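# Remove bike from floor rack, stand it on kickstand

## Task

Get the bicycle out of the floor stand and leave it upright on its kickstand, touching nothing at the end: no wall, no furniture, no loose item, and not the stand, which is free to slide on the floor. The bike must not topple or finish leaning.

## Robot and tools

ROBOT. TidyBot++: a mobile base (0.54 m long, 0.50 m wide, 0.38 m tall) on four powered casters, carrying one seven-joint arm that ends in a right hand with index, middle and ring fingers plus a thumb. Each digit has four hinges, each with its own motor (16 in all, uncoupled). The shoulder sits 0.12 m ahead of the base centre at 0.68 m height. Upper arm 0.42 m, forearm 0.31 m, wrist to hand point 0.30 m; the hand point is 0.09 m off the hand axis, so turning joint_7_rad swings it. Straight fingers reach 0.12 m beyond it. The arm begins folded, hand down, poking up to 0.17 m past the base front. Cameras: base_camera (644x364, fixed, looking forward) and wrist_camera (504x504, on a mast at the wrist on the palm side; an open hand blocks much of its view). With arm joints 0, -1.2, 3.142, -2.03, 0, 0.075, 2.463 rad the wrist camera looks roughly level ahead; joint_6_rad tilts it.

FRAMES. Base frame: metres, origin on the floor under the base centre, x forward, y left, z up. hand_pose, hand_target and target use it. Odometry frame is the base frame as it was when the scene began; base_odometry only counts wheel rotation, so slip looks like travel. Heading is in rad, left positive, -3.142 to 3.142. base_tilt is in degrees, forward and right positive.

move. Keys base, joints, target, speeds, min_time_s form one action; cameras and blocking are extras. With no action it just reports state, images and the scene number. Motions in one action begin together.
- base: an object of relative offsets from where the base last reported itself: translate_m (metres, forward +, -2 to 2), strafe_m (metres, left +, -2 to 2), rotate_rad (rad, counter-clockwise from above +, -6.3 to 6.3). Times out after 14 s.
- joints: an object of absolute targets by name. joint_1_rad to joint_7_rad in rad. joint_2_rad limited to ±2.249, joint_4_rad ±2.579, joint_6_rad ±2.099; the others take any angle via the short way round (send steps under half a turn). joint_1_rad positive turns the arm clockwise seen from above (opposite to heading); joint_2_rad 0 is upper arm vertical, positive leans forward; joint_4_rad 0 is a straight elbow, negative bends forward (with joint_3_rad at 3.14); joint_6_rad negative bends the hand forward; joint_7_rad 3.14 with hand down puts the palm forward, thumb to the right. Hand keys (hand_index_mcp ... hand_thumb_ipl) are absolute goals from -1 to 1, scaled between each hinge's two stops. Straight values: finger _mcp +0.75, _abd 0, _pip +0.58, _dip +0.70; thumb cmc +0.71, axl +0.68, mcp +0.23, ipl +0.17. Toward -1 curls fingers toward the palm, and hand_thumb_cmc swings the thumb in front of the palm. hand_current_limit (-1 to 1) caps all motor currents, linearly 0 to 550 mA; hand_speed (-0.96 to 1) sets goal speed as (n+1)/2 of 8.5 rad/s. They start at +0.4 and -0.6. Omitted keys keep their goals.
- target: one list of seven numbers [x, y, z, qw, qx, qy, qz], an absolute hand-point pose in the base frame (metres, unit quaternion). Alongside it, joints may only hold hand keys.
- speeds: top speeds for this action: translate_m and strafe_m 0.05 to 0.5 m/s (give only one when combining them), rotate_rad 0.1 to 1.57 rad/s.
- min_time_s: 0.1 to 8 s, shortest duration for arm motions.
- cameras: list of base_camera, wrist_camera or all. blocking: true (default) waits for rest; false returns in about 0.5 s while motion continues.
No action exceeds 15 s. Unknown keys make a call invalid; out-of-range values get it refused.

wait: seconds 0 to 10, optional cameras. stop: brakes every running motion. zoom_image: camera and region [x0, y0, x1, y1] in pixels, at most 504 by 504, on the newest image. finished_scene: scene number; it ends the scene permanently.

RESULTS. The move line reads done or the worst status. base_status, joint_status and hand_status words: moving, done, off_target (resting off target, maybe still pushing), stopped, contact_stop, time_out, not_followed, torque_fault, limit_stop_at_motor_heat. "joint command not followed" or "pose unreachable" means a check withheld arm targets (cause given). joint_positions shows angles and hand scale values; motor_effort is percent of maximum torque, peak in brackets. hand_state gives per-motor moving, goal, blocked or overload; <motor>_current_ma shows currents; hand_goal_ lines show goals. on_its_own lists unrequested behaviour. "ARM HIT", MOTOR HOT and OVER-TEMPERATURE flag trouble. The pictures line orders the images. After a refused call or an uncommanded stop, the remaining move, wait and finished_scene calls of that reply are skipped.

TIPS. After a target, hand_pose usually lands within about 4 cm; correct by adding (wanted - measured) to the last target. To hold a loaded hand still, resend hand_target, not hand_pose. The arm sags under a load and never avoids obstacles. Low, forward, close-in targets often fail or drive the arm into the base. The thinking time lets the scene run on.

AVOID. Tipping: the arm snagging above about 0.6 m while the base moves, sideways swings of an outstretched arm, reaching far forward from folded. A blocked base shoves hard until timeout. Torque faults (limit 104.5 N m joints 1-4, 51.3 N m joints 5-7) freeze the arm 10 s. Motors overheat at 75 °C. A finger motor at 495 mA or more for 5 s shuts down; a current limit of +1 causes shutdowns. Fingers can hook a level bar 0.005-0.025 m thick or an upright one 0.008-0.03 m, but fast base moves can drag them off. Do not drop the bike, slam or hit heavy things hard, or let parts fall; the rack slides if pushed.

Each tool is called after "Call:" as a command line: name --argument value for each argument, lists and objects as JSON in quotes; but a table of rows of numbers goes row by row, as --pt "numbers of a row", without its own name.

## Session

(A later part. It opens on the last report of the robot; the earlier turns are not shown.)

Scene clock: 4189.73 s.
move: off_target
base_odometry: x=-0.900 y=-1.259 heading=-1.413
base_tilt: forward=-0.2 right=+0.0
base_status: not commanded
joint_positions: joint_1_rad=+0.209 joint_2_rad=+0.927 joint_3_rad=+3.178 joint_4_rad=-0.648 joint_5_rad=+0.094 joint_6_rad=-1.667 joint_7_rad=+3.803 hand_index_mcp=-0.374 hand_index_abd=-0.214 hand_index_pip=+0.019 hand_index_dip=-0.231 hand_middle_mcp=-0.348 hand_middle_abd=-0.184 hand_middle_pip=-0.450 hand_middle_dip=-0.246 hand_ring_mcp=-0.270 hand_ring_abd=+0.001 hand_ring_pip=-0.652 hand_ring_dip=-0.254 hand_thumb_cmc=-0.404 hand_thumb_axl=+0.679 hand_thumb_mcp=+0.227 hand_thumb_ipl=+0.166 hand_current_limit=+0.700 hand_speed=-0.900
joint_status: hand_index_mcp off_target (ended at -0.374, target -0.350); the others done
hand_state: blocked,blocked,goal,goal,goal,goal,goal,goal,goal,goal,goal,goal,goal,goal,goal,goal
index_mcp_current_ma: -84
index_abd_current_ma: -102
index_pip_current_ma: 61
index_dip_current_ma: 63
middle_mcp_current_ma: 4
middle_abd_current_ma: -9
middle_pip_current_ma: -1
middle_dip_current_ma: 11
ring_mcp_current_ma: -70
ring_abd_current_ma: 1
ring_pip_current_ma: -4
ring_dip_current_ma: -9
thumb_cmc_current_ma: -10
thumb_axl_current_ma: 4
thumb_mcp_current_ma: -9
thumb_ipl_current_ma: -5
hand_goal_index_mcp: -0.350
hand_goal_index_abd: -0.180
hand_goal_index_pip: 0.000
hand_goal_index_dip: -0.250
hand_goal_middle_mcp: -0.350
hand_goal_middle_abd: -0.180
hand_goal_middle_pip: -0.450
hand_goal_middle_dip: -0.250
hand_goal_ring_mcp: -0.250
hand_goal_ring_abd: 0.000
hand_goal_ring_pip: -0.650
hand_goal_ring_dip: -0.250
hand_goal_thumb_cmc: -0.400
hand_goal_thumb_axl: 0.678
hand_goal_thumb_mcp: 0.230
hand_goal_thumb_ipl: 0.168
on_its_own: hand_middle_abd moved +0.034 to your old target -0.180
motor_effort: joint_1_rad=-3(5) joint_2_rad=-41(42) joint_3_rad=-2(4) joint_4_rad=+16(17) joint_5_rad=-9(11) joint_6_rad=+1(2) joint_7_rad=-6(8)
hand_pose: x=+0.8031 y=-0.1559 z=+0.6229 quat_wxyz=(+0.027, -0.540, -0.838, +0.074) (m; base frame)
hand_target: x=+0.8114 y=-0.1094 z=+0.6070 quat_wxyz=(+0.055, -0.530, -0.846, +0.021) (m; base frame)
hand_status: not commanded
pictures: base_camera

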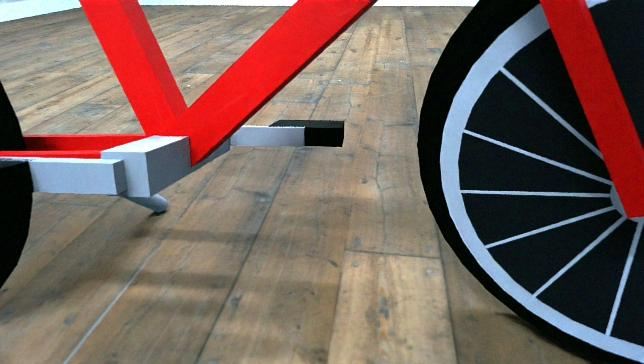

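Call:
move --joints '{"hand_thumb_cmc": -0.2, "hand_index_abd": -0.05, "hand_middle_abd": -0.05, "hand_index_pip": 0.15, "hand_index_dip": 0.0, "hand_index_mcp": -0.15, "hand_middle_pip": -0.2, "hand_middle_dip": 0.0, "hand_middle_mcp": -0.15, "hand_ring_pip": -0.4, "hand_ring_dip": 0.0, "hand_ring_mcp": -0.05}' --cameras '["all"]'

Call:
zoom_image --camera "base_camera" --region '[110, 160, 230, 250]'

Scene clock: 4198.37 s.
move: off_target
base_odometry: x=-0.900 y=-1.259 heading=-1.413
base_tilt: forward=-0.3 right=+0.0
base_status: not commanded
joint_positions: joint_1_rad=+0.210 joint_2_rad=+0.928 joint_3_rad=+3.168 joint_4_rad=-0.652 joint_5_rad=+0.088 joint_6_rad=-1.666 joint_7_rad=+3.803 hand_index_mcp=-0.143 hand_index_abd=-0.053 hand_index_pip=+0.150 hand_index_dip=-0.003 hand_middle_mcp=-0.145 hand_middle_abd=-0.053 hand_middle_pip=-0.200 hand_middle_dip=-0.003 hand_ring_mcp=-0.117 hand_ring_abd=+0.001 hand_ring_pip=-0.401 hand_ring_dip=-0.003 hand_thumb_cmc=-0.204 hand_thumb_axl=+0.679 hand_thumb_mcp=+0.227 hand_thumb_ipl=+0.166 hand_current_limit=+0.700 hand_speed=-0.900
joint_status: hand_ring_mcp off_target (ended at -0.117, target -0.050); the others done
hand_state: goal,goal,goal,goal,goal,goal,goal,goal,blocked,goal,goal,goal,goal,goal,goal,goal
index_mcp_current_ma: 19
index_abd_current_ma: -6
index_pip_current_ma: -1
index_dip_current_ma: -7
middle_mcp_current_ma: 14
middle_abd_current_ma: -7
middle_pip_current_ma: -1
middle_dip_current_ma: -7
ring_mcp_current_ma: -280
ring_abd_current_ma: 1
ring_pip_current_ma: -1
ring_dip_current_ma: -8
thumb_cmc_current_ma: -10
thumb_axl_current_ma: 4
thumb_mcp_current_ma: -9
thumb_ipl_current_ma: -5
hand_goal_index_mcp: -0.150
hand_goal_index_abd: -0.050
hand_goal_index_pip: 0.150
hand_goal_index_dip: 0.000
hand_goal_middle_mcp: -0.150
hand_goal_middle_abd: -0.050
hand_goal_middle_pip: -0.200
hand_goal_middle_dip: 0.000
hand_goal_ring_mcp: -0.050
hand_goal_ring_abd: 0.000
hand_goal_ring_pip: -0.400
hand_goal_ring_dip: 0.000
hand_goal_thumb_cmc: -0.200
hand_goal_thumb_axl: 0.678
hand_goal_thumb_mcp: 0.230
hand_goal_thumb_ipl: 0.168
motor_effort: joint_1_rad=-3(3) joint_2_rad=-44(44) joint_3_rad=-2(3) joint_4_rad=+16(18) joint_5_rad=-6(9) joint_6_rad=+0(2) joint_7_rad=-2(6)
hand_pose: x=+0.8034 y=-0.1496 z=+0.6211 quat_wxyz=(+0.030, -0.538, -0.840, +0.069) (m; base frame)
hand_target: x=+0.8114 y=-0.1094 z=+0.6070 quat_wxyz=(+0.055, -0.530, -0.846, +0.021) (m; base frame)
hand_status: not commanded
pictures: base_camera, wrist_camera
camera_calibration:
wrist_camera: T_world_to_cam=[[0.900555, -0.434612, -0.0106072, -0.760029], [-0.256225, -0.550315, 0.794671, -0.418474], [-0.351211, -0.712928, -0.606947, 0.68019], [0, 0, 0, 1]] pos_world=[0.816115, -0.0756839, 0.737327]

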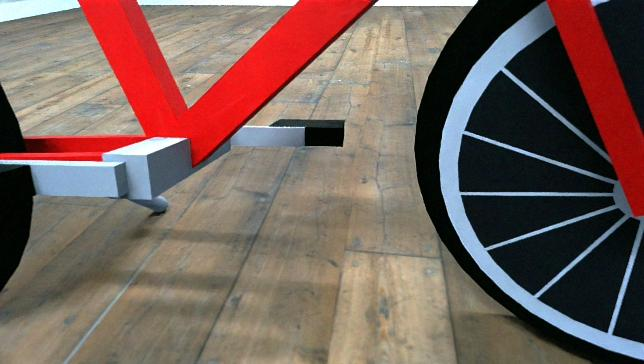

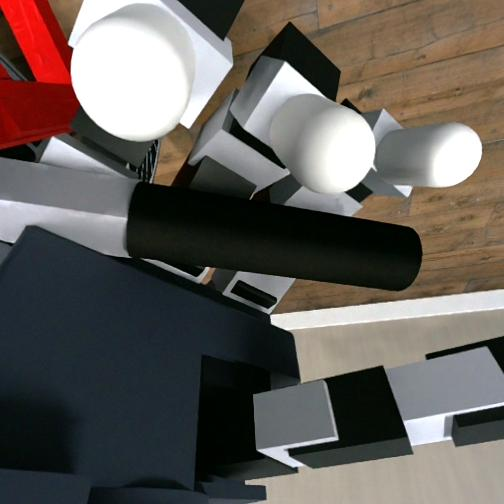

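Scaled by 4.200.

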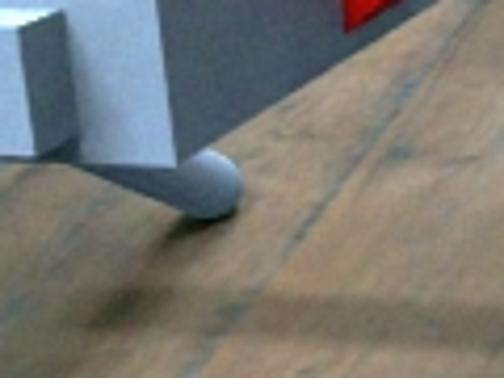

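Call:
move --joints '{"hand_ring_pip": 0.1, "hand_ring_dip": 0.4, "hand_middle_pip": 0.1, "hand_middle_dip": 0.4, "hand_index_dip": 0.4}' --cameras '["all"]'

Call:
zoom_image --camera "base_camera" --region '[110, 160, 230, 250]'

Scene clock: 4210.10 s.
move: done
base_odometry: x=-0.900 y=-1.259 heading=-1.413
base_tilt: forward=-0.2 right=+0.0
base_status: not commanded
joint_positions: joint_1_rad=+0.210 joint_2_rad=+0.928 joint_3_rad=+3.168 joint_4_rad=-0.652 joint_5_rad=+0.088 joint_6_rad=-1.666 joint_7_rad=+3.803 hand_index_mcp=-0.143 hand_index_abd=-0.053 hand_index_pip=+0.150 hand_index_dip=+0.397 hand_middle_mcp=-0.145 hand_middle_abd=-0.053 hand_middle_pip=+0.100 hand_middle_dip=+0.397 hand_ring_mcp=-0.117 hand_ring_abd=+0.001 hand_ring_pip=+0.100 hand_ring_dip=+0.397 hand_thumb_cmc=-0.204 hand_thumb_axl=+0.679 hand_thumb_mcp=+0.227 hand_thumb_ipl=+0.166 hand_current_limit=+0.700 hand_speed=-0.900
joint_status: all done
hand_state: goal,goal,goal,goal,goal,goal,goal,goal,blocked,goal,goal,goal,goal,goal,goal,goal
index_mcp_current_ma: 19
index_abd_current_ma: -6
index_pip_current_ma: 0
index_dip_current_ma: -6
middle_mcp_current_ma: 15
middle_abd_current_ma: -7
middle_pip_current_ma: 0
middle_dip_current_ma: -6
ring_mcp_current_ma: -280
ring_abd_current_ma: 1
ring_pip_current_ma: 0
ring_dip_current_ma: -7
thumb_cmc_current_ma: -10
thumb_axl_current_ma: 4
thumb_mcp_current_ma: -9
thumb_ipl_current_ma: -5
hand_goal_index_mcp: -0.150
hand_goal_index_abd: -0.050
hand_goal_index_pip: 0.150
hand_goal_index_dip: 0.400
hand_goal_middle_mcp: -0.150
hand_goal_middle_abd: -0.050
hand_goal_middle_pip: 0.100
hand_goal_middle_dip: 0.400
hand_goal_ring_mcp: -0.050
hand_goal_ring_abd: 0.000
hand_goal_ring_pip: 0.100
hand_goal_ring_dip: 0.400
hand_goal_thumb_cmc: -0.200
hand_goal_thumb_axl: 0.678
hand_goal_thumb_mcp: 0.230
hand_goal_thumb_ipl: 0.168
motor_effort: joint_1_rad=-3(3) joint_2_rad=-44(44) joint_3_rad=-1(3) joint_4_rad=+16(17) joint_5_rad=-6(6) joint_6_rad=+0(1) joint_7_rad=-2(3)
hand_pose: x=+0.8034 y=-0.1496 z=+0.6211 quat_wxyz=(+0.030, -0.538, -0.840, +0.069) (m; base frame)
hand_target: x=+0.8114 y=-0.1094 z=+0.6070 quat_wxyz=(+0.055, -0.530, -0.846, +0.021) (m; base frame)
hand_status: not commanded
pictures: base_camera, wrist_camera
camera_calibration:
wrist_camera: T_world_to_cam=[[0.900555, -0.434612, -0.0106072, -0.760029], [-0.256225, -0.550315, 0.794671, -0.418474], [-0.351211, -0.712928, -0.606947, 0.68019], [0, 0, 0, 1]] pos_world=[0.816115, -0.0756839, 0.737327]

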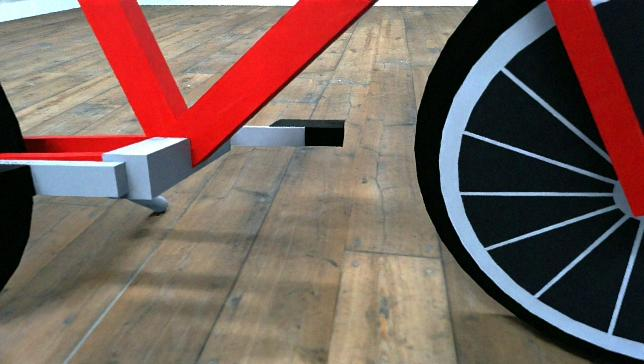

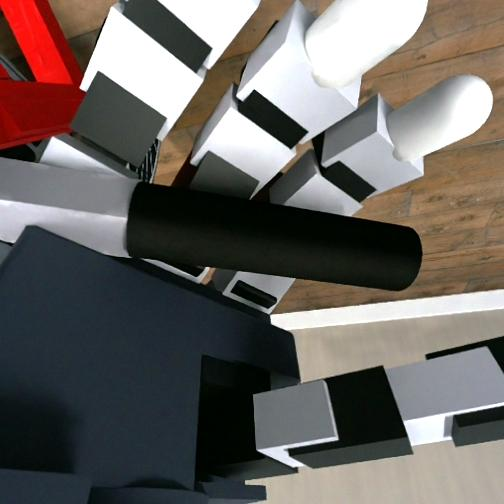

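Scaled by 4.200.

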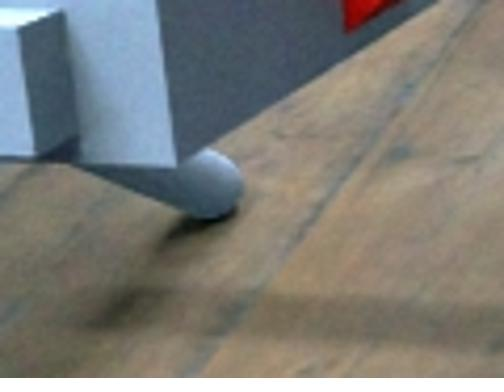

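Call:
zoom_image --camera "wrist_camera" --region '[0, 80, 260, 300]'

Scaled by 1.938 from the camera's 504x504 image, which has a finer 720x720 frame.

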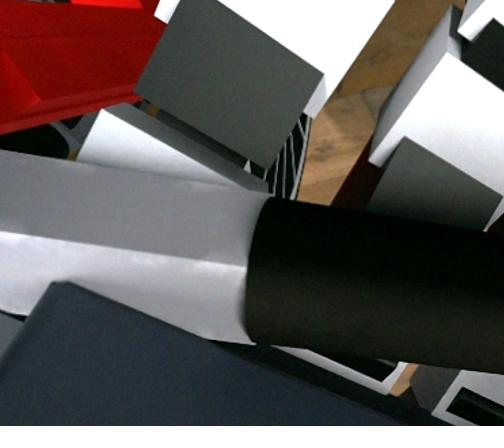

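Call:
move --joints '{"hand_ring_mcp": -0.12, "hand_middle_mcp": 0.1, "hand_index_mcp": 0.1, "hand_thumb_cmc": 0.1}' --cameras '["all"]'

Call:
zoom_image --camera "base_camera" --region '[110, 160, 230, 250]'

Scene clock: 4241.87 s.
move: done
base_odometry: x=-0.900 y=-1.259 heading=-1.413
base_tilt: forward=-0.3 right=+0.0
base_status: not commanded
joint_positions: joint_1_rad=+0.210 joint_2_rad=+0.928 joint_3_rad=+3.168 joint_4_rad=-0.652 joint_5_rad=+0.088 joint_6_rad=-1.666 joint_7_rad=+3.803 hand_index_mcp=+0.104 hand_index_abd=-0.053 hand_index_pip=+0.150 hand_index_dip=+0.397 hand_middle_mcp=+0.103 hand_middle_abd=-0.053 hand_middle_pip=+0.100 hand_middle_dip=+0.397 hand_ring_mcp=-0.135 hand_ring_abd=+0.001 hand_ring_pip=+0.100 hand_ring_dip=+0.397 hand_thumb_cmc=+0.095 hand_thumb_axl=+0.679 hand_thumb_mcp=+0.227 hand_thumb_ipl=+0.166 hand_current_limit=+0.700 hand_speed=-0.900
joint_status: all done
hand_state: goal,goal,goal,goal,goal,goal,goal,goal,goal,goal,goal,goal,goal,goal,goal,goal
index_mcp_current_ma: 12
index_abd_current_ma: -6
index_pip_current_ma: 0
index_dip_current_ma: -6
middle_mcp_current_ma: 9
middle_abd_current_ma: -7
middle_pip_current_ma: 0
middle_dip_current_ma: -6
ring_mcp_current_ma: -49
ring_abd_current_ma: 1
ring_pip_current_ma: 0
ring_dip_current_ma: -7
thumb_cmc_current_ma: -12
thumb_axl_current_ma: 4
thumb_mcp_current_ma: -9
thumb_ipl_current_ma: -5
hand_goal_index_mcp: 0.100
hand_goal_index_abd: -0.050
hand_goal_index_pip: 0.150
hand_goal_index_dip: 0.400
hand_goal_middle_mcp: 0.100
hand_goal_middle_abd: -0.050
hand_goal_middle_pip: 0.100
hand_goal_middle_dip: 0.400
hand_goal_ring_mcp: -0.120
hand_goal_ring_abd: 0.000
hand_goal_ring_pip: 0.100
hand_goal_ring_dip: 0.400
hand_goal_thumb_cmc: 0.100
hand_goal_thumb_axl: 0.678
hand_goal_thumb_mcp: 0.230
hand_goal_thumb_ipl: 0.168
motor_effort: joint_1_rad=-3(3) joint_2_rad=-44(44) joint_3_rad=-2(3) joint_4_rad=+16(16) joint_5_rad=-5(6) joint_6_rad=-1(1) joint_7_rad=-2(2)
hand_pose: x=+0.8034 y=-0.1496 z=+0.6211 quat_wxyz=(+0.030, -0.538, -0.840, +0.069) (m; base frame)
hand_target: x=+0.8114 y=-0.1094 z=+0.6070 quat_wxyz=(+0.055, -0.530, -0.846, +0.021) (m; base frame)
hand_status: not commanded
pictures: base_camera, wrist_camera
camera_calibration:
wrist_camera: T_world_to_cam=[[0.900555, -0.434612, -0.0106072, -0.760029], [-0.256225, -0.550315, 0.794671, -0.418474], [-0.351211, -0.712928, -0.606947, 0.68019], [0, 0, 0, 1]] pos_world=[0.816115, -0.0756839, 0.737327]

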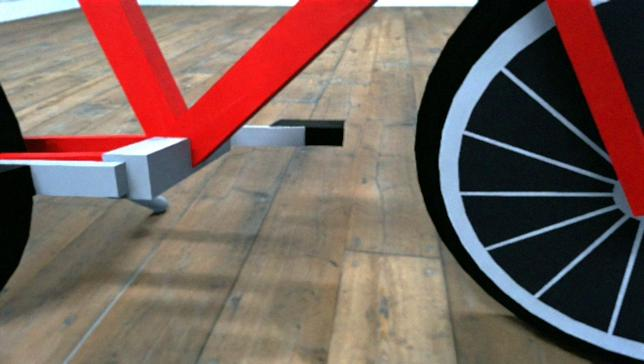

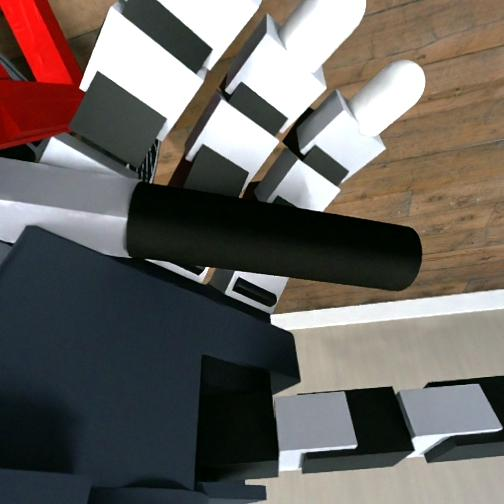

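Scaled by 4.200.

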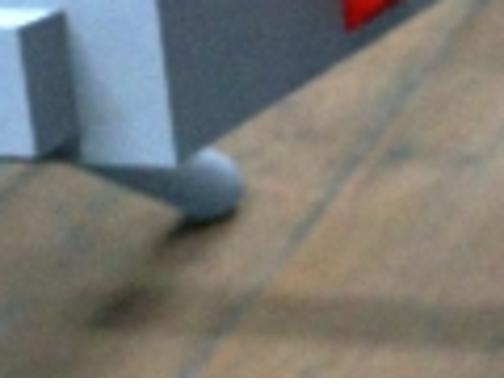

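Call:
move --joints '{"hand_ring_mcp": -0.18, "hand_ring_pip": 0.3, "joint_1_rad": 0.24, "joint_2_rad": 0.945, "joint_4_rad": -0.665, "joint_6_rad": -1.67, "joint_7_rad": 3.85}' --base '{"translate_m": 0.025}' --speeds '{"translate_m": 0.05}' --min_time_s 1.5 --cameras '["all"]'

Call:
zoom_image --camera "base_camera" --region '[110, 160, 230, 250]'

Scene clock: 4303.23 s.
move: done
base_odometry: x=-0.896 y=-1.284 heading=-1.413
base_tilt: forward=-0.3 right=+0.0
base_status: done
joint_positions: joint_1_rad=+0.211 joint_2_rad=+0.942 joint_3_rad=+3.156 joint_4_rad=-0.664 joint_5_rad=+0.066 joint_6_rad=-1.666 joint_7_rad=+3.803 hand_index_mcp=+0.105 hand_index_abd=-0.052 hand_index_pip=+0.150 hand_index_dip=+0.397 hand_middle_mcp=+0.104 hand_middle_abd=-0.053 hand_middle_pip=+0.100 hand_middle_dip=+0.397 hand_ring_mcp=-0.174 hand_ring_abd=+0.001 hand_ring_pip=+0.300 hand_ring_dip=+0.397 hand_thumb_cmc=+0.096 hand_thumb_axl=+0.679 hand_thumb_mcp=+0.227 hand_thumb_ipl=+0.166 hand_current_limit=+0.700 hand_speed=-0.900
joint_status: all done
hand_state: goal,goal,goal,goal,goal,goal,goal,goal,goal,goal,goal,goal,goal,goal,goal,goal
index_mcp_current_ma: 13
index_abd_current_ma: -5
index_pip_current_ma: 0
index_dip_current_ma: -6
middle_mcp_current_ma: 10
middle_abd_current_ma: -6
middle_pip_current_ma: 0
middle_dip_current_ma: -6
ring_mcp_current_ma: 16
ring_abd_current_ma: 1
ring_pip_current_ma: -1
ring_dip_current_ma: -6
thumb_cmc_current_ma: -10
thumb_axl_current_ma: 4
thumb_mcp_current_ma: -9
thumb_ipl_current_ma: -5
hand_goal_index_mcp: 0.100
hand_goal_index_abd: -0.050
hand_goal_index_pip: 0.150
hand_goal_index_dip: 0.400
hand_goal_middle_mcp: 0.100
hand_goal_middle_abd: -0.050
hand_goal_middle_pip: 0.100
hand_goal_middle_dip: 0.400
hand_goal_ring_mcp: -0.180
hand_goal_ring_abd: 0.000
hand_goal_ring_pip: 0.300
hand_goal_ring_dip: 0.400
hand_goal_thumb_cmc: 0.100
hand_goal_thumb_axl: 0.678
hand_goal_thumb_mcp: 0.230
hand_goal_thumb_ipl: 0.168
motor_effort: joint_1_rad=+0(3) joint_2_rad=-43(48) joint_3_rad=+1(2) joint_4_rad=+16(20) joint_5_rad=+0(6) joint_6_rad=+1(5) joint_7_rad=+0(3)
hand_pose: x=+0.8010 y=-0.1370 z=+0.6066 quat_wxyz=(+0.049, -0.534, -0.842, +0.059) (m; base frame)
hand_target: x=+0.8006 y=-0.1264 z=+0.6064 quat_wxyz=(+0.066, -0.523, -0.850, +0.021) (m; base frame)
hand_status: not commanded
pictures: base_camera, wrist_camera
camera_calibration:
wrist_camera: T_world_to_cam=[[0.902369, -0.428669, -0.0444193, -0.732574], [-0.237605, -0.580846, 0.778564, -0.409958], [-0.359547, -0.691998, -0.625991, 0.700659], [0, 0, 0, 1]] pos_world=[0.815564, -0.0672991, 0.725244]

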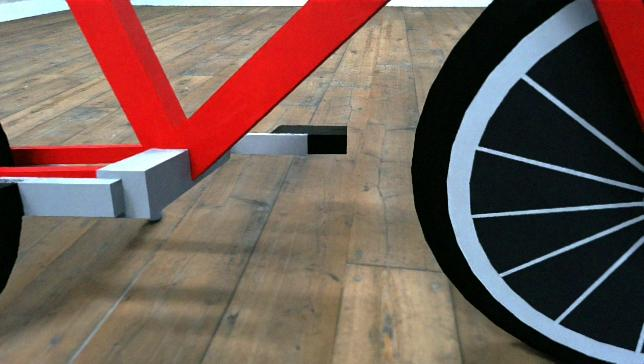

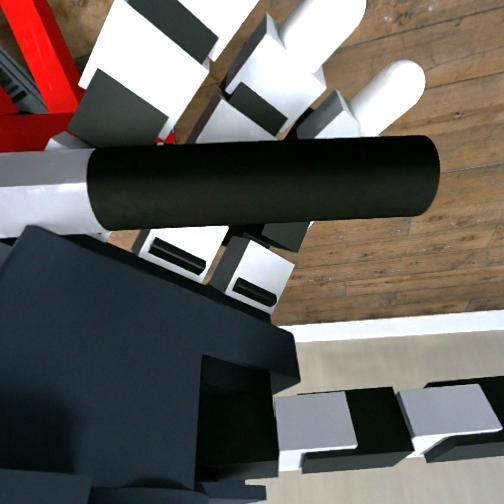

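Scaled by 4.200.

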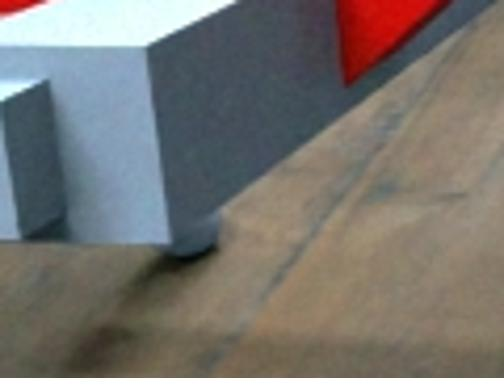

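Call:
move --joints '{"hand_ring_mcp": 0.1, "hand_middle_mcp": 0.3, "hand_index_mcp": 0.3, "hand_current_limit": 0.0}' --cameras '["all"]'

Scene clock: 4320.53 s.
move: done
base_odometry: x=-0.896 y=-1.284 heading=-1.413
base_tilt: forward=-0.2 right=+0.0
base_status: not commanded
joint_positions: joint_1_rad=+0.214 joint_2_rad=+0.942 joint_3_rad=+3.156 joint_4_rad=-0.664 joint_5_rad=+0.066 joint_6_rad=-1.666 joint_7_rad=+3.803 hand_index_mcp=+0.302 hand_index_abd=-0.052 hand_index_pip=+0.150 hand_index_dip=+0.397 hand_middle_mcp=+0.302 hand_middle_abd=-0.053 hand_middle_pip=+0.100 hand_middle_dip=+0.397 hand_ring_mcp=+0.103 hand_ring_abd=+0.001 hand_ring_pip=+0.300 hand_ring_dip=+0.397 hand_thumb_cmc=+0.096 hand_thumb_axl=+0.679 hand_thumb_mcp=+0.227 hand_thumb_ipl=+0.166 hand_current_limit=+0.000 hand_speed=-0.900
joint_status: all done
hand_state: goal,goal,goal,goal,goal,goal,goal,goal,goal,goal,goal,goal,goal,goal,goal,goal
index_mcp_current_ma: 5
index_abd_current_ma: -5
index_pip_current_ma: 0
index_dip_current_ma: -6
middle_mcp_current_ma: 4
middle_abd_current_ma: -6
middle_pip_current_ma: 0
middle_dip_current_ma: -6
ring_mcp_current_ma: 8
ring_abd_current_ma: 1
ring_pip_current_ma: -1
ring_dip_current_ma: -6
thumb_cmc_current_ma: -10
thumb_axl_current_ma: 4
thumb_mcp_current_ma: -9
thumb_ipl_current_ma: -5
hand_goal_index_mcp: 0.300
hand_goal_index_abd: -0.050
hand_goal_index_pip: 0.150
hand_goal_index_dip: 0.400
hand_goal_middle_mcp: 0.300
hand_goal_middle_abd: -0.050
hand_goal_middle_pip: 0.100
hand_goal_middle_dip: 0.400
hand_goal_ring_mcp: 0.100
hand_goal_ring_abd: 0.000
hand_goal_ring_pip: 0.300
hand_goal_ring_dip: 0.400
hand_goal_thumb_cmc: 0.100
hand_goal_thumb_axl: 0.678
hand_goal_thumb_mcp: 0.230
hand_goal_thumb_ipl: 0.168
motor_effort: joint_1_rad=-1(1) joint_2_rad=-42(44) joint_3_rad=+1(1) joint_4_rad=+14(16) joint_5_rad=+0(1) joint_6_rad=+1(1) joint_7_rad=+0(0)
hand_pose: x=+0.8006 y=-0.1390 z=+0.6066 quat_wxyz=(+0.049, -0.535, -0.841, +0.058) (m; base frame)
hand_target: x=+0.8006 y=-0.1264 z=+0.6064 quat_wxyz=(+0.066, -0.523, -0.850, +0.021) (m; base frame)
hand_status: not commanded
pictures: base_camera, wrist_camera
camera_calibration:
wrist_camera: T_world_to_cam=[[0.901122, -0.431283, -0.0444285, -0.732397], [-0.239292, -0.580178, 0.778545, -0.409741], [-0.36155, -0.690933, -0.626014, 0.700914], [0, 0, 0, 1]] pos_world=[0.815347, -0.0693085, 0.725244]

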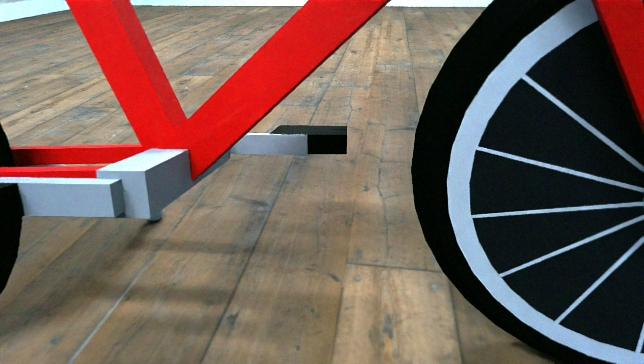

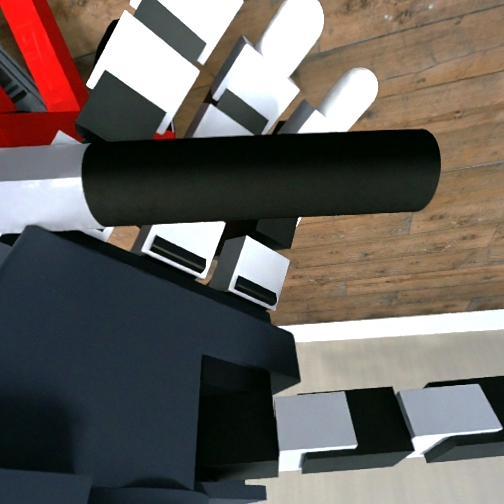

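Bike stable. Open fingers fully.

Call:
move --joints '{"hand_ring_mcp": 0.75, "hand_middle_mcp": 0.75, "hand_index_mcp": 0.75, "hand_ring_pip": 0.58, "hand_middle_pip": 0.58, "hand_index_pip": 0.58, "hand_ring_dip": 0.7, "hand_middle_dip": 0.7, "hand_index_dip": 0.7, "hand_index_abd": 0, "hand_middle_abd": 0, "hand_thumb_cmc": 0.6}' --cameras '["all"]'

Scene clock: 4327.83 s.
move: done
base_odometry: x=-0.896 y=-1.284 heading=-1.413
base_tilt: forward=-0.3 right=+0.0
base_status: not commanded
joint_positions: joint_1_rad=+0.216 joint_2_rad=+0.942 joint_3_rad=+3.156 joint_4_rad=-0.664 joint_5_rad=+0.066 joint_6_rad=-1.666 joint_7_rad=+3.803 hand_index_mcp=+0.741 hand_index_abd=-0.003 hand_index_pip=+0.576 hand_index_dip=+0.697 hand_middle_mcp=+0.743 hand_middle_abd=-0.003 hand_middle_pip=+0.576 hand_middle_dip=+0.697 hand_ring_mcp=+0.742 hand_ring_abd=+0.001 hand_ring_pip=+0.578 hand_ring_dip=+0.697 hand_thumb_cmc=+0.595 hand_thumb_axl=+0.679 hand_thumb_mcp=+0.227 hand_thumb_ipl=+0.166 hand_current_limit=+0.000 hand_speed=-0.900
joint_status: all done
hand_state: goal,goal,goal,goal,goal,goal,goal,goal,goal,goal,goal,goal,goal,goal,goal,goal
index_mcp_current_ma: -26
index_abd_current_ma: -6
index_pip_current_ma: -11
index_dip_current_ma: -7
middle_mcp_current_ma: -20
middle_abd_current_ma: -7
middle_pip_current_ma: -10
middle_dip_current_ma: -7
ring_mcp_current_ma: -25
ring_abd_current_ma: 1
ring_pip_current_ma: -5
ring_dip_current_ma: -7
thumb_cmc_current_ma: -13
thumb_axl_current_ma: 4
thumb_mcp_current_ma: -9
thumb_ipl_current_ma: -5
hand_goal_index_mcp: 0.750
hand_goal_index_abd: 0.000
hand_goal_index_pip: 0.580
hand_goal_index_dip: 0.700
hand_goal_middle_mcp: 0.750
hand_goal_middle_abd: 0.000
hand_goal_middle_pip: 0.580
hand_goal_middle_dip: 0.700
hand_goal_ring_mcp: 0.750
hand_goal_ring_abd: 0.000
hand_goal_ring_pip: 0.580
hand_goal_ring_dip: 0.700
hand_goal_thumb_cmc: 0.600
hand_goal_thumb_axl: 0.678
hand_goal_thumb_mcp: 0.230
hand_goal_thumb_ipl: 0.168
motor_effort: joint_1_rad=+0(1) joint_2_rad=-40(42) joint_3_rad=+0(1) joint_4_rad=+13(15) joint_5_rad=+0(1) joint_6_rad=+0(1) joint_7_rad=+0(1)
hand_pose: x=+0.8002 y=-0.1408 z=+0.6066 quat_wxyz=(+0.049, -0.537, -0.840, +0.058) (m; base frame)
hand_target: x=+0.8006 y=-0.1264 z=+0.6064 quat_wxyz=(+0.066, -0.523, -0.850, +0.021) (m; base frame)
hand_status: not commanded
pictures: base_camera, wrist_camera
camera_calibration:
wrist_camera: T_world_to_cam=[[0.900008, -0.433605, -0.0444146, -0.73234], [-0.240787, -0.579535, 0.778563, -0.409566], [-0.363329, -0.690018, -0.625993, 0.701123], [0, 0, 0, 1]] pos_world=[0.815232, -0.0711169, 0.725244]

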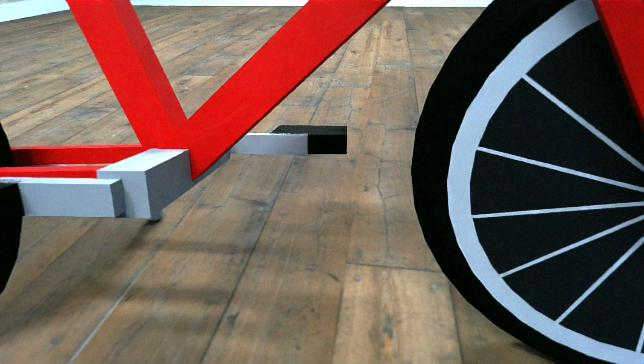

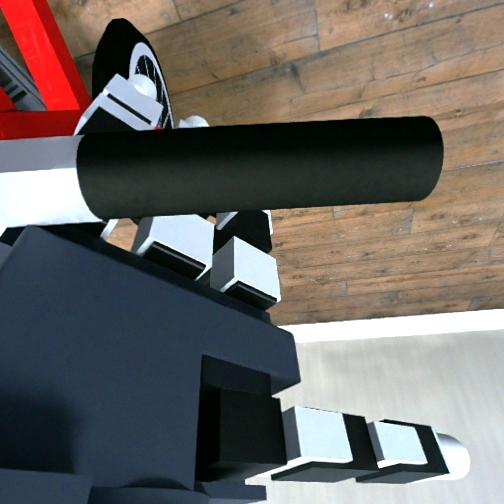

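Call:
move --joints '{"joint_1_rad": 0.32, "joint_2_rad": 0.92}' --min_time_s 1.5 --cameras '["all"]'

Scene clock: 4350.20 s.
move: done
base_odometry: x=-0.896 y=-1.284 heading=-1.413
base_tilt: forward=-0.3 right=+0.0
base_status: not commanded
joint_positions: joint_1_rad=+0.296 joint_2_rad=+0.929 joint_3_rad=+3.156 joint_4_rad=-0.664 joint_5_rad=+0.066 joint_6_rad=-1.666 joint_7_rad=+3.803 hand_index_mcp=+0.741 hand_index_abd=-0.003 hand_index_pip=+0.576 hand_index_dip=+0.697 hand_middle_mcp=+0.743 hand_middle_abd=-0.003 hand_middle_pip=+0.576 hand_middle_dip=+0.697 hand_ring_mcp=+0.742 hand_ring_abd=+0.001 hand_ring_pip=+0.578 hand_ring_dip=+0.697 hand_thumb_cmc=+0.595 hand_thumb_axl=+0.679 hand_thumb_mcp=+0.227 hand_thumb_ipl=+0.166 hand_current_limit=+0.000 hand_speed=-0.900
joint_status: all done
hand_state: goal,goal,goal,goal,goal,goal,goal,goal,goal,goal,goal,goal,goal,goal,goal,goal
index_mcp_current_ma: -26
index_abd_current_ma: -6
index_pip_current_ma: -11
index_dip_current_ma: -7
middle_mcp_current_ma: -20
middle_abd_current_ma: -7
middle_pip_current_ma: -10
middle_dip_current_ma: -7
ring_mcp_current_ma: -25
ring_abd_current_ma: 1
ring_pip_current_ma: -5
ring_dip_current_ma: -7
thumb_cmc_current_ma: -12
thumb_axl_current_ma: 4
thumb_mcp_current_ma: -9
thumb_ipl_current_ma: -5
hand_goal_index_mcp: 0.750
hand_goal_index_abd: 0.000
hand_goal_index_pip: 0.580
hand_goal_index_dip: 0.700
hand_goal_middle_mcp: 0.750
hand_goal_middle_abd: 0.000
hand_goal_middle_pip: 0.580
hand_goal_middle_dip: 0.700
hand_goal_ring_mcp: 0.750
hand_goal_ring_abd: 0.000
hand_goal_ring_pip: 0.580
hand_goal_ring_dip: 0.700
hand_goal_thumb_cmc: 0.600
hand_goal_thumb_axl: 0.678
hand_goal_thumb_mcp: 0.230
hand_goal_thumb_ipl: 0.168
motor_effort: joint_1_rad=-1(2) joint_2_rad=-40(41) joint_3_rad=+0(2) joint_4_rad=+13(14) joint_5_rad=+0(1) joint_6_rad=+0(0) joint_7_rad=+1(1)
hand_pose: x=+0.7878 y=-0.1948 z=+0.6161 quat_wxyz=(+0.045, -0.570, -0.819, +0.054) (m; base frame)
hand_target: x=+0.7899 y=-0.1810 z=+0.6237 quat_wxyz=(+0.055, -0.557, -0.829, +0.015) (m; base frame)
hand_status: not commanded
pictures: base_camera, wrist_camera
camera_calibration:
wrist_camera: T_world_to_cam=[[0.863169, -0.50395, -0.0312039, -0.736952], [-0.296226, -0.555486, 0.776972, -0.401887], [-0.408889, -0.661415, -0.628761, 0.708448], [0, 0, 0, 1]] pos_world=[0.806741, -0.126052, 0.734704]

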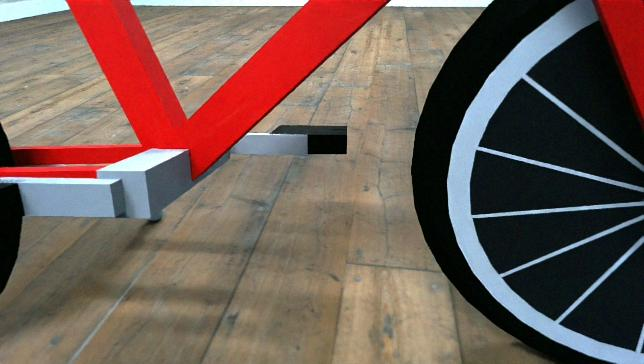

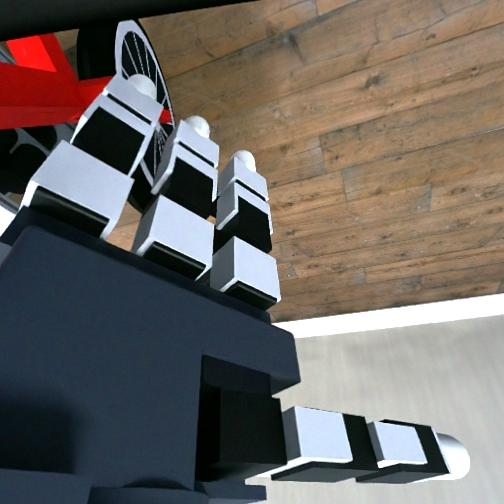

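Call:
move --joints '{"joint_1_rad": 0.5, "joint_2_rad": 0.89}' --min_time_s 2 --cameras '["all"]'

Scene clock: 4355.73 s.
move: done
base_odometry: x=-0.896 y=-1.284 heading=-1.413
base_tilt: forward=-0.3 right=+0.0
base_status: not commanded
joint_positions: joint_1_rad=+0.478 joint_2_rad=+0.899 joint_3_rad=+3.155 joint_4_rad=-0.664 joint_5_rad=+0.066 joint_6_rad=-1.666 joint_7_rad=+3.803 hand_index_mcp=+0.742 hand_index_abd=-0.003 hand_index_pip=+0.576 hand_index_dip=+0.697 hand_middle_mcp=+0.744 hand_middle_abd=-0.003 hand_middle_pip=+0.576 hand_middle_dip=+0.697 hand_ring_mcp=+0.743 hand_ring_abd=+0.001 hand_ring_pip=+0.578 hand_ring_dip=+0.697 hand_thumb_cmc=+0.596 hand_thumb_axl=+0.679 hand_thumb_mcp=+0.227 hand_thumb_ipl=+0.166 hand_current_limit=+0.000 hand_speed=-0.900
joint_status: all done
hand_state: goal,goal,goal,goal,goal,goal,goal,goal,goal,goal,goal,goal,goal,goal,goal,goal
index_mcp_current_ma: -24
index_abd_current_ma: -6
index_pip_current_ma: -11
index_dip_current_ma: -7
middle_mcp_current_ma: -18
middle_abd_current_ma: -7
middle_pip_current_ma: -9
middle_dip_current_ma: -7
ring_mcp_current_ma: -22
ring_abd_current_ma: 1
ring_pip_current_ma: -5
ring_dip_current_ma: -7
thumb_cmc_current_ma: -11
thumb_axl_current_ma: 4
thumb_mcp_current_ma: -9
thumb_ipl_current_ma: -5
hand_goal_index_mcp: 0.750
hand_goal_index_abd: 0.000
hand_goal_index_pip: 0.580
hand_goal_index_dip: 0.700
hand_goal_middle_mcp: 0.750
hand_goal_middle_abd: 0.000
hand_goal_middle_pip: 0.580
hand_goal_middle_dip: 0.700
hand_goal_ring_mcp: 0.750
hand_goal_ring_abd: 0.000
hand_goal_ring_pip: 0.580
hand_goal_ring_dip: 0.700
hand_goal_thumb_cmc: 0.600
hand_goal_thumb_axl: 0.678
hand_goal_thumb_mcp: 0.230
hand_goal_thumb_ipl: 0.168
motor_effort: joint_1_rad=-1(2) joint_2_rad=-39(40) joint_3_rad=+1(1) joint_4_rad=+13(14) joint_5_rad=+0(1) joint_6_rad=+0(0) joint_7_rad=+0(1)
hand_pose: x=+0.7429 y=-0.3134 z=+0.6368 quat_wxyz=(+0.035, -0.643, -0.764, +0.047) (m; base frame)
hand_target: x=+0.7479 y=-0.2989 z=+0.6446 quat_wxyz=(+0.041, -0.629, -0.776, +0.008) (m; base frame)
hand_status: not commanded
pictures: base_camera, wrist_camera
camera_calibration:
wrist_camera: T_world_to_cam=[[0.758045, -0.652197, -0.00248343, -0.744042], [-0.412474, -0.482359, 0.772784, -0.38517], [-0.505206, -0.584781, -0.634664, 0.72389], [0, 0, 0, 1]] pos_world=[0.770858, -0.247735, 0.755233]

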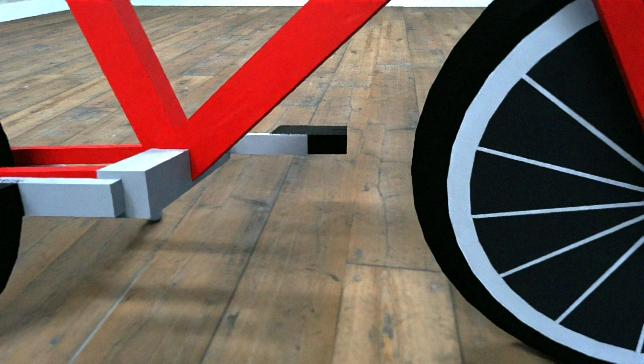

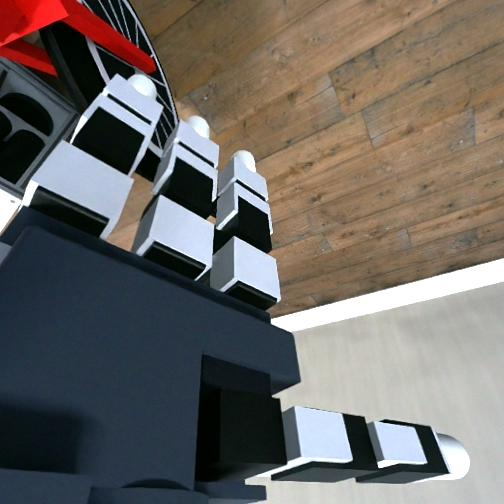

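Call:
move --joints '{"joint_1_rad": 0.6, "joint_2_rad": 0.55, "joint_4_rad": -1.0, "joint_6_rad": -1.65}' --min_time_s 2.5 --cameras '["all"]'

Call:
move --base '{"translate_m": -0.3}' --speeds '{"translate_m": 0.2}' --cameras '["all"]'

Scene clock: 4366.90 s.
move: done
base_odometry: x=-0.896 y=-1.284 heading=-1.413
base_tilt: forward=-0.3 right=+0.0
base_status: not commanded
joint_positions: joint_1_rad=+0.574 joint_2_rad=+0.554 joint_3_rad=+3.155 joint_4_rad=-0.967 joint_5_rad=+0.066 joint_6_rad=-1.666 joint_7_rad=+3.803 hand_index_mcp=+0.743 hand_index_abd=-0.003 hand_index_pip=+0.576 hand_index_dip=+0.697 hand_middle_mcp=+0.745 hand_middle_abd=-0.003 hand_middle_pip=+0.577 hand_middle_dip=+0.697 hand_ring_mcp=+0.744 hand_ring_abd=+0.001 hand_ring_pip=+0.578 hand_ring_dip=+0.697 hand_thumb_cmc=+0.597 hand_thumb_axl=+0.679 hand_thumb_mcp=+0.227 hand_thumb_ipl=+0.166 hand_current_limit=+0.000 hand_speed=-0.900
joint_status: all done
hand_state: goal,goal,goal,goal,goal,goal,goal,goal,goal,goal,goal,goal,goal,goal,goal,goal
index_mcp_current_ma: -19
index_abd_current_ma: -6
index_pip_current_ma: -10
index_dip_current_ma: -7
middle_mcp_current_ma: -15
middle_abd_current_ma: -7
middle_pip_current_ma: -8
middle_dip_current_ma: -7
ring_mcp_current_ma: -18
ring_abd_current_ma: 1
ring_pip_current_ma: -5
ring_dip_current_ma: -7
thumb_cmc_current_ma: -8
thumb_axl_current_ma: 4
thumb_mcp_current_ma: -9
thumb_ipl_current_ma: -5
hand_goal_index_mcp: 0.750
hand_goal_index_abd: 0.000
hand_goal_index_pip: 0.580
hand_goal_index_dip: 0.700
hand_goal_middle_mcp: 0.750
hand_goal_middle_abd: 0.000
hand_goal_middle_pip: 0.580
hand_goal_middle_dip: 0.700
hand_goal_ring_mcp: 0.750
hand_goal_ring_abd: 0.000
hand_goal_ring_pip: 0.580
hand_goal_ring_dip: 0.700
hand_goal_thumb_cmc: 0.600
hand_goal_thumb_axl: 0.678
hand_goal_thumb_mcp: 0.230
hand_goal_thumb_ipl: 0.168
motor_effort: joint_1_rad=-1(2) joint_2_rad=-31(41) joint_3_rad=+0(1) joint_4_rad=+14(15) joint_5_rad=+0(0) joint_6_rad=+1(1) joint_7_rad=+0(1)
hand_pose: x=+0.6300 y=-0.3200 z=+0.7487 quat_wxyz=(+0.017, -0.681, -0.731, +0.040) (m; base frame)
hand_target: x=+0.6329 y=-0.3041 z=+0.7415 quat_wxyz=(+0.029, -0.668, -0.744, +0.004) (m; base frame)
hand_status: not commanded
pictures: base_camera, wrist_camera
camera_calibration:
wrist_camera: T_world_to_cam=[[0.689554, -0.723236, 0.0379948, -0.672337], [-0.486514, -0.423718, 0.764047, -0.449415], [-0.536488, -0.545337, -0.644041, 0.773371], [0, 0, 0, 1]] pos_world=[0.65987, -0.254936, 0.867002]

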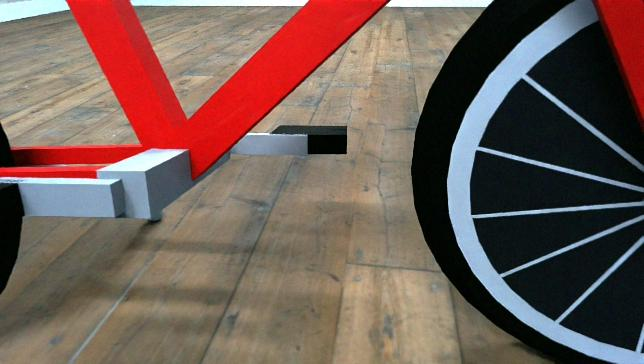

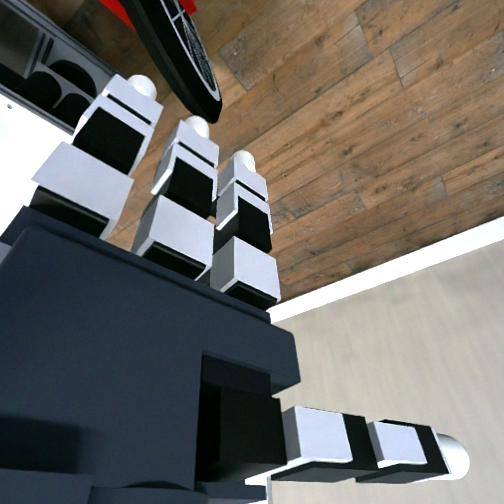

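Scene clock: 4369.20 s.
move: done
base_odometry: x=-0.943 y=-0.987 heading=-1.413
base_tilt: forward=-0.3 right=+0.0
base_status: done
joint_positions: joint_1_rad=+0.581 joint_2_rad=+0.549 joint_3_rad=+3.154 joint_4_rad=-0.968 joint_5_rad=+0.065 joint_6_rad=-1.666 joint_7_rad=+3.803 hand_index_mcp=+0.744 hand_index_abd=-0.003 hand_index_pip=+0.576 hand_index_dip=+0.697 hand_middle_mcp=+0.746 hand_middle_abd=-0.003 hand_middle_pip=+0.577 hand_middle_dip=+0.697 hand_ring_mcp=+0.745 hand_ring_abd=+0.001 hand_ring_pip=+0.578 hand_ring_dip=+0.697 hand_thumb_cmc=+0.597 hand_thumb_axl=+0.679 hand_thumb_mcp=+0.227 hand_thumb_ipl=+0.166 hand_current_limit=+0.000 hand_speed=-0.900
joint_status: not commanded
hand_state: goal,goal,goal,goal,goal,goal,goal,goal,goal,goal,goal,goal,goal,goal,goal,goal
index_mcp_current_ma: -16
index_abd_current_ma: -6
index_pip_current_ma: -9
index_dip_current_ma: -7
middle_mcp_current_ma: -12
middle_abd_current_ma: -7
middle_pip_current_ma: -8
middle_dip_current_ma: -7
ring_mcp_current_ma: -15
ring_abd_current_ma: 1
ring_pip_current_ma: -5
ring_dip_current_ma: -7
thumb_cmc_current_ma: -6
thumb_axl_current_ma: 4
thumb_mcp_current_ma: -9
thumb_ipl_current_ma: -5
hand_goal_index_mcp: 0.750
hand_goal_index_abd: 0.000
hand_goal_index_pip: 0.580
hand_goal_index_dip: 0.700
hand_goal_middle_mcp: 0.750
hand_goal_middle_abd: 0.000
hand_goal_middle_pip: 0.580
hand_goal_middle_dip: 0.700
hand_goal_ring_mcp: 0.750
hand_goal_ring_abd: 0.000
hand_goal_ring_pip: 0.580
hand_goal_ring_dip: 0.700
hand_goal_thumb_cmc: 0.600
hand_goal_thumb_axl: 0.678
hand_goal_thumb_mcp: 0.230
hand_goal_thumb_ipl: 0.168
motor_effort: joint_1_rad=-1(2) joint_2_rad=-31(35) joint_3_rad=+0(2) joint_4_rad=+14(15) joint_5_rad=+0(1) joint_6_rad=+0(1) joint_7_rad=+0(1)
hand_pose: x=+0.6275 y=-0.3229 z=+0.7513 quat_wxyz=(+0.015, -0.683, -0.729, +0.039) (m; base frame)
hand_target: x=+0.6329 y=-0.3041 z=+0.7415 quat_wxyz=(+0.029, -0.668, -0.744, +0.004) (m; base frame)
hand_status: not commanded
pictures: base_camera, wrist_camera
camera_calibration:
wrist_camera: T_world_to_cam=[[0.684695, -0.727632, 0.0417538, -0.674065], [-0.492286, -0.419471, 0.762691, -0.447931], [-0.537444, -0.542766, -0.645414, 0.774599], [0, 0, 0, 1]] pos_world=[0.657323, -0.25794, 0.869714]

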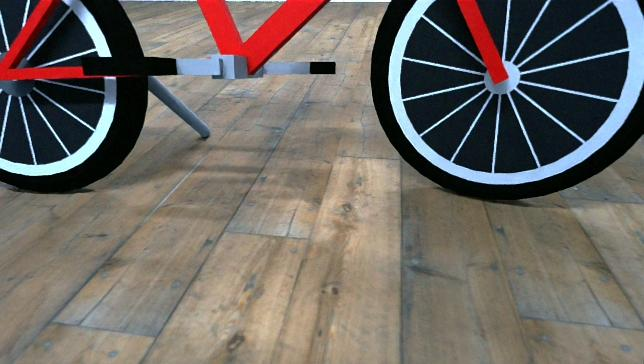

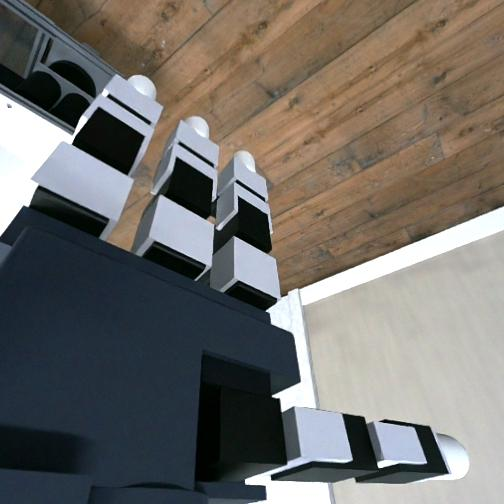

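Call:
move --base '{"translate_m": -0.3, "rotate_rad": 0.2}' --speeds '{"translate_m": 0.3}' --joints '{"joint_1_rad": -0.1, "joint_2_rad": -1.2, "joint_3_rad": 3.142, "joint_4_rad": -2.03, "joint_5_rad": 0, "joint_6_rad": -0.3, "joint_7_rad": 2.463}' --cameras '["all"]'

Scene clock: 4378.43 s.
move: done
base_odometry: x=-0.991 y=-0.691 heading=-1.212
base_tilt: forward=-0.3 right=+0.0
base_status: done
joint_positions: joint_1_rad=-0.073 joint_2_rad=-1.184 joint_3_rad=+3.143 joint_4_rad=-1.994 joint_5_rad=+0.059 joint_6_rad=-0.375 joint_7_rad=+2.543 hand_index_mcp=+0.758 hand_index_abd=-0.001 hand_index_pip=+0.580 hand_index_dip=+0.697 hand_middle_mcp=+0.756 hand_middle_abd=-0.001 hand_middle_pip=+0.580 hand_middle_dip=+0.697 hand_ring_mcp=+0.757 hand_ring_abd=+0.001 hand_ring_pip=+0.580 hand_ring_dip=+0.697 hand_thumb_cmc=+0.606 hand_thumb_axl=+0.679 hand_thumb_mcp=+0.230 hand_thumb_ipl=+0.166 hand_current_limit=+0.000 hand_speed=-0.900
joint_status: all done
hand_state: goal,goal,goal,goal,goal,goal,goal,goal,goal,goal,goal,goal,goal,goal,goal,goal
index_mcp_current_ma: 24
index_abd_current_ma: -1
index_pip_current_ma: -1
index_dip_current_ma: -7
middle_mcp_current_ma: 18
middle_abd_current_ma: -2
middle_pip_current_ma: -1
middle_dip_current_ma: -6
ring_mcp_current_ma: 22
ring_abd_current_ma: 1
ring_pip_current_ma: -1
ring_dip_current_ma: -7
thumb_cmc_current_ma: 17
thumb_axl_current_ma: 4
thumb_mcp_current_ma: -1
thumb_ipl_current_ma: -5
hand_goal_index_mcp: 0.750
hand_goal_index_abd: 0.000
hand_goal_index_pip: 0.580
hand_goal_index_dip: 0.700
hand_goal_middle_mcp: 0.750
hand_goal_middle_abd: 0.000
hand_goal_middle_pip: 0.580
hand_goal_middle_dip: 0.700
hand_goal_ring_mcp: 0.750
hand_goal_ring_abd: 0.000
hand_goal_ring_pip: 0.580
hand_goal_ring_dip: 0.700
hand_goal_thumb_cmc: 0.600
hand_goal_thumb_axl: 0.678
hand_goal_thumb_mcp: 0.230
hand_goal_thumb_ipl: 0.168
motor_effort: joint_1_rad=+0(3) joint_2_rad=+16(35) joint_3_rad=+0(3) joint_4_rad=+15(16) joint_5_rad=+0(2) joint_6_rad=+8(10) joint_7_rad=+0(2)
hand_pose: x=+0.2167 y=-0.0625 z=+1.2266 quat_wxyz=(-0.386, -0.481, -0.283, -0.734) (m; base frame)
hand_target: x=+0.2158 y=-0.0605 z=+1.2220 quat_wxyz=(-0.326, -0.471, -0.255, -0.779) (m; base frame)
hand_status: not commanded
pictures: base_camera, wrist_camera
camera_calibration:
wrist_camera: T_world_to_cam=[[-0.0630391, -0.993358, 0.0962621, -0.144565], [-0.388069, -0.0644655, -0.919373, 1.15947], [0.919472, -0.0953128, -0.381428, 0.390433], [0, 0, 0, 1]] pos_world=[0.0818492, -0.0316463, 1.22882]

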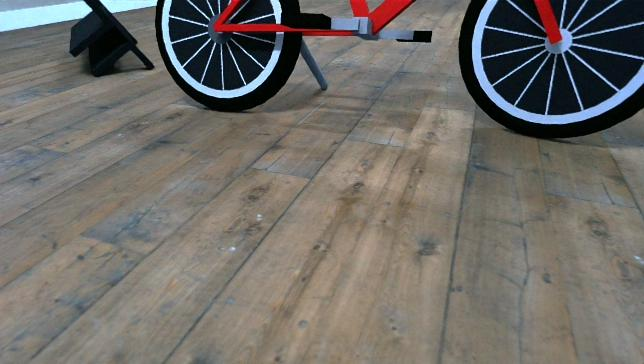

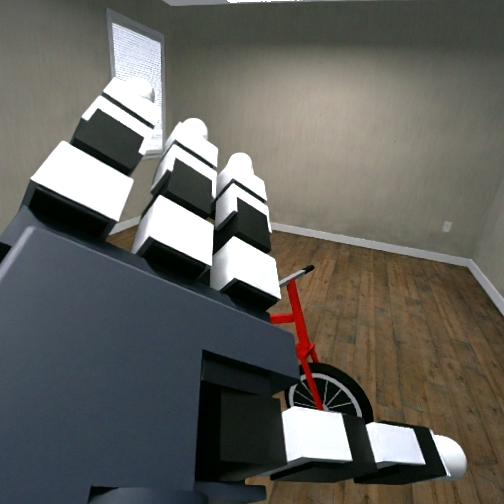

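Call:
zoom_image --camera "base_camera" --region '[0, 0, 340, 140]'

Call:
move --base '{"rotate_rad": 0.3}' --cameras '["base_camera"]'

Scaled by 1.482.

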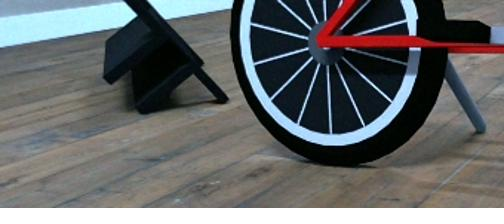

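Scene clock: 4383.10 s.
move: done
base_odometry: x=-0.991 y=-0.691 heading=-0.912
base_tilt: forward=-0.3 right=+0.0
base_status: done
joint_positions: joint_1_rad=-0.078 joint_2_rad=-1.184 joint_3_rad=+3.143 joint_4_rad=-1.995 joint_5_rad=+0.059 joint_6_rad=-0.373 joint_7_rad=+2.541 hand_index_mcp=+0.758 hand_index_abd=-0.001 hand_index_pip=+0.580 hand_index_dip=+0.697 hand_middle_mcp=+0.756 hand_middle_abd=-0.001 hand_middle_pip=+0.580 hand_middle_dip=+0.697 hand_ring_mcp=+0.757 hand_ring_abd=+0.001 hand_ring_pip=+0.580 hand_ring_dip=+0.697 hand_thumb_cmc=+0.606 hand_thumb_axl=+0.679 hand_thumb_mcp=+0.230 hand_thumb_ipl=+0.166 hand_current_limit=+0.000 hand_speed=-0.900
joint_status: not commanded
hand_state: goal,goal,goal,goal,goal,goal,goal,goal,goal,goal,goal,goal,goal,goal,goal,goal
index_mcp_current_ma: 24
index_abd_current_ma: -1
index_pip_current_ma: -1
index_dip_current_ma: -7
middle_mcp_current_ma: 18
middle_abd_current_ma: -1
middle_pip_current_ma: -1
middle_dip_current_ma: -6
ring_mcp_current_ma: 22
ring_abd_current_ma: 1
ring_pip_current_ma: -1
ring_dip_current_ma: -7
thumb_cmc_current_ma: 17
thumb_axl_current_ma: 4
thumb_mcp_current_ma: -1
thumb_ipl_current_ma: -5
hand_goal_index_mcp: 0.750
hand_goal_index_abd: 0.000
hand_goal_index_pip: 0.580
hand_goal_index_dip: 0.700
hand_goal_middle_mcp: 0.750
hand_goal_middle_abd: 0.000
hand_goal_middle_pip: 0.580
hand_goal_middle_dip: 0.700
hand_goal_ring_mcp: 0.750
hand_goal_ring_abd: 0.000
hand_goal_ring_pip: 0.580
hand_goal_ring_dip: 0.700
hand_goal_thumb_cmc: 0.600
hand_goal_thumb_axl: 0.678
hand_goal_thumb_mcp: 0.230
hand_goal_thumb_ipl: 0.168
motor_effort: joint_1_rad=-1(1) joint_2_rad=+15(16) joint_3_rad=+1(3) joint_4_rad=+14(15) joint_5_rad=+0(1) joint_6_rad=+8(9) joint_7_rad=+0(1)
hand_pose: x=+0.2170 y=-0.0621 z=+1.2267 quat_wxyz=(-0.384, -0.480, -0.284, -0.736) (m; base frame)
hand_target: x=+0.2158 y=-0.0605 z=+1.2220 quat_wxyz=(-0.326, -0.471, -0.255, -0.779) (m; base frame)
hand_status: not commanded
pictures: base_camera

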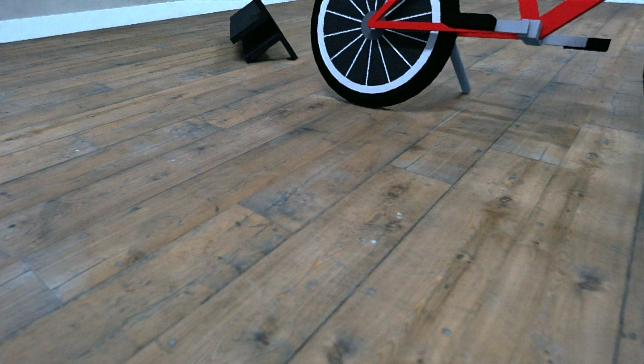

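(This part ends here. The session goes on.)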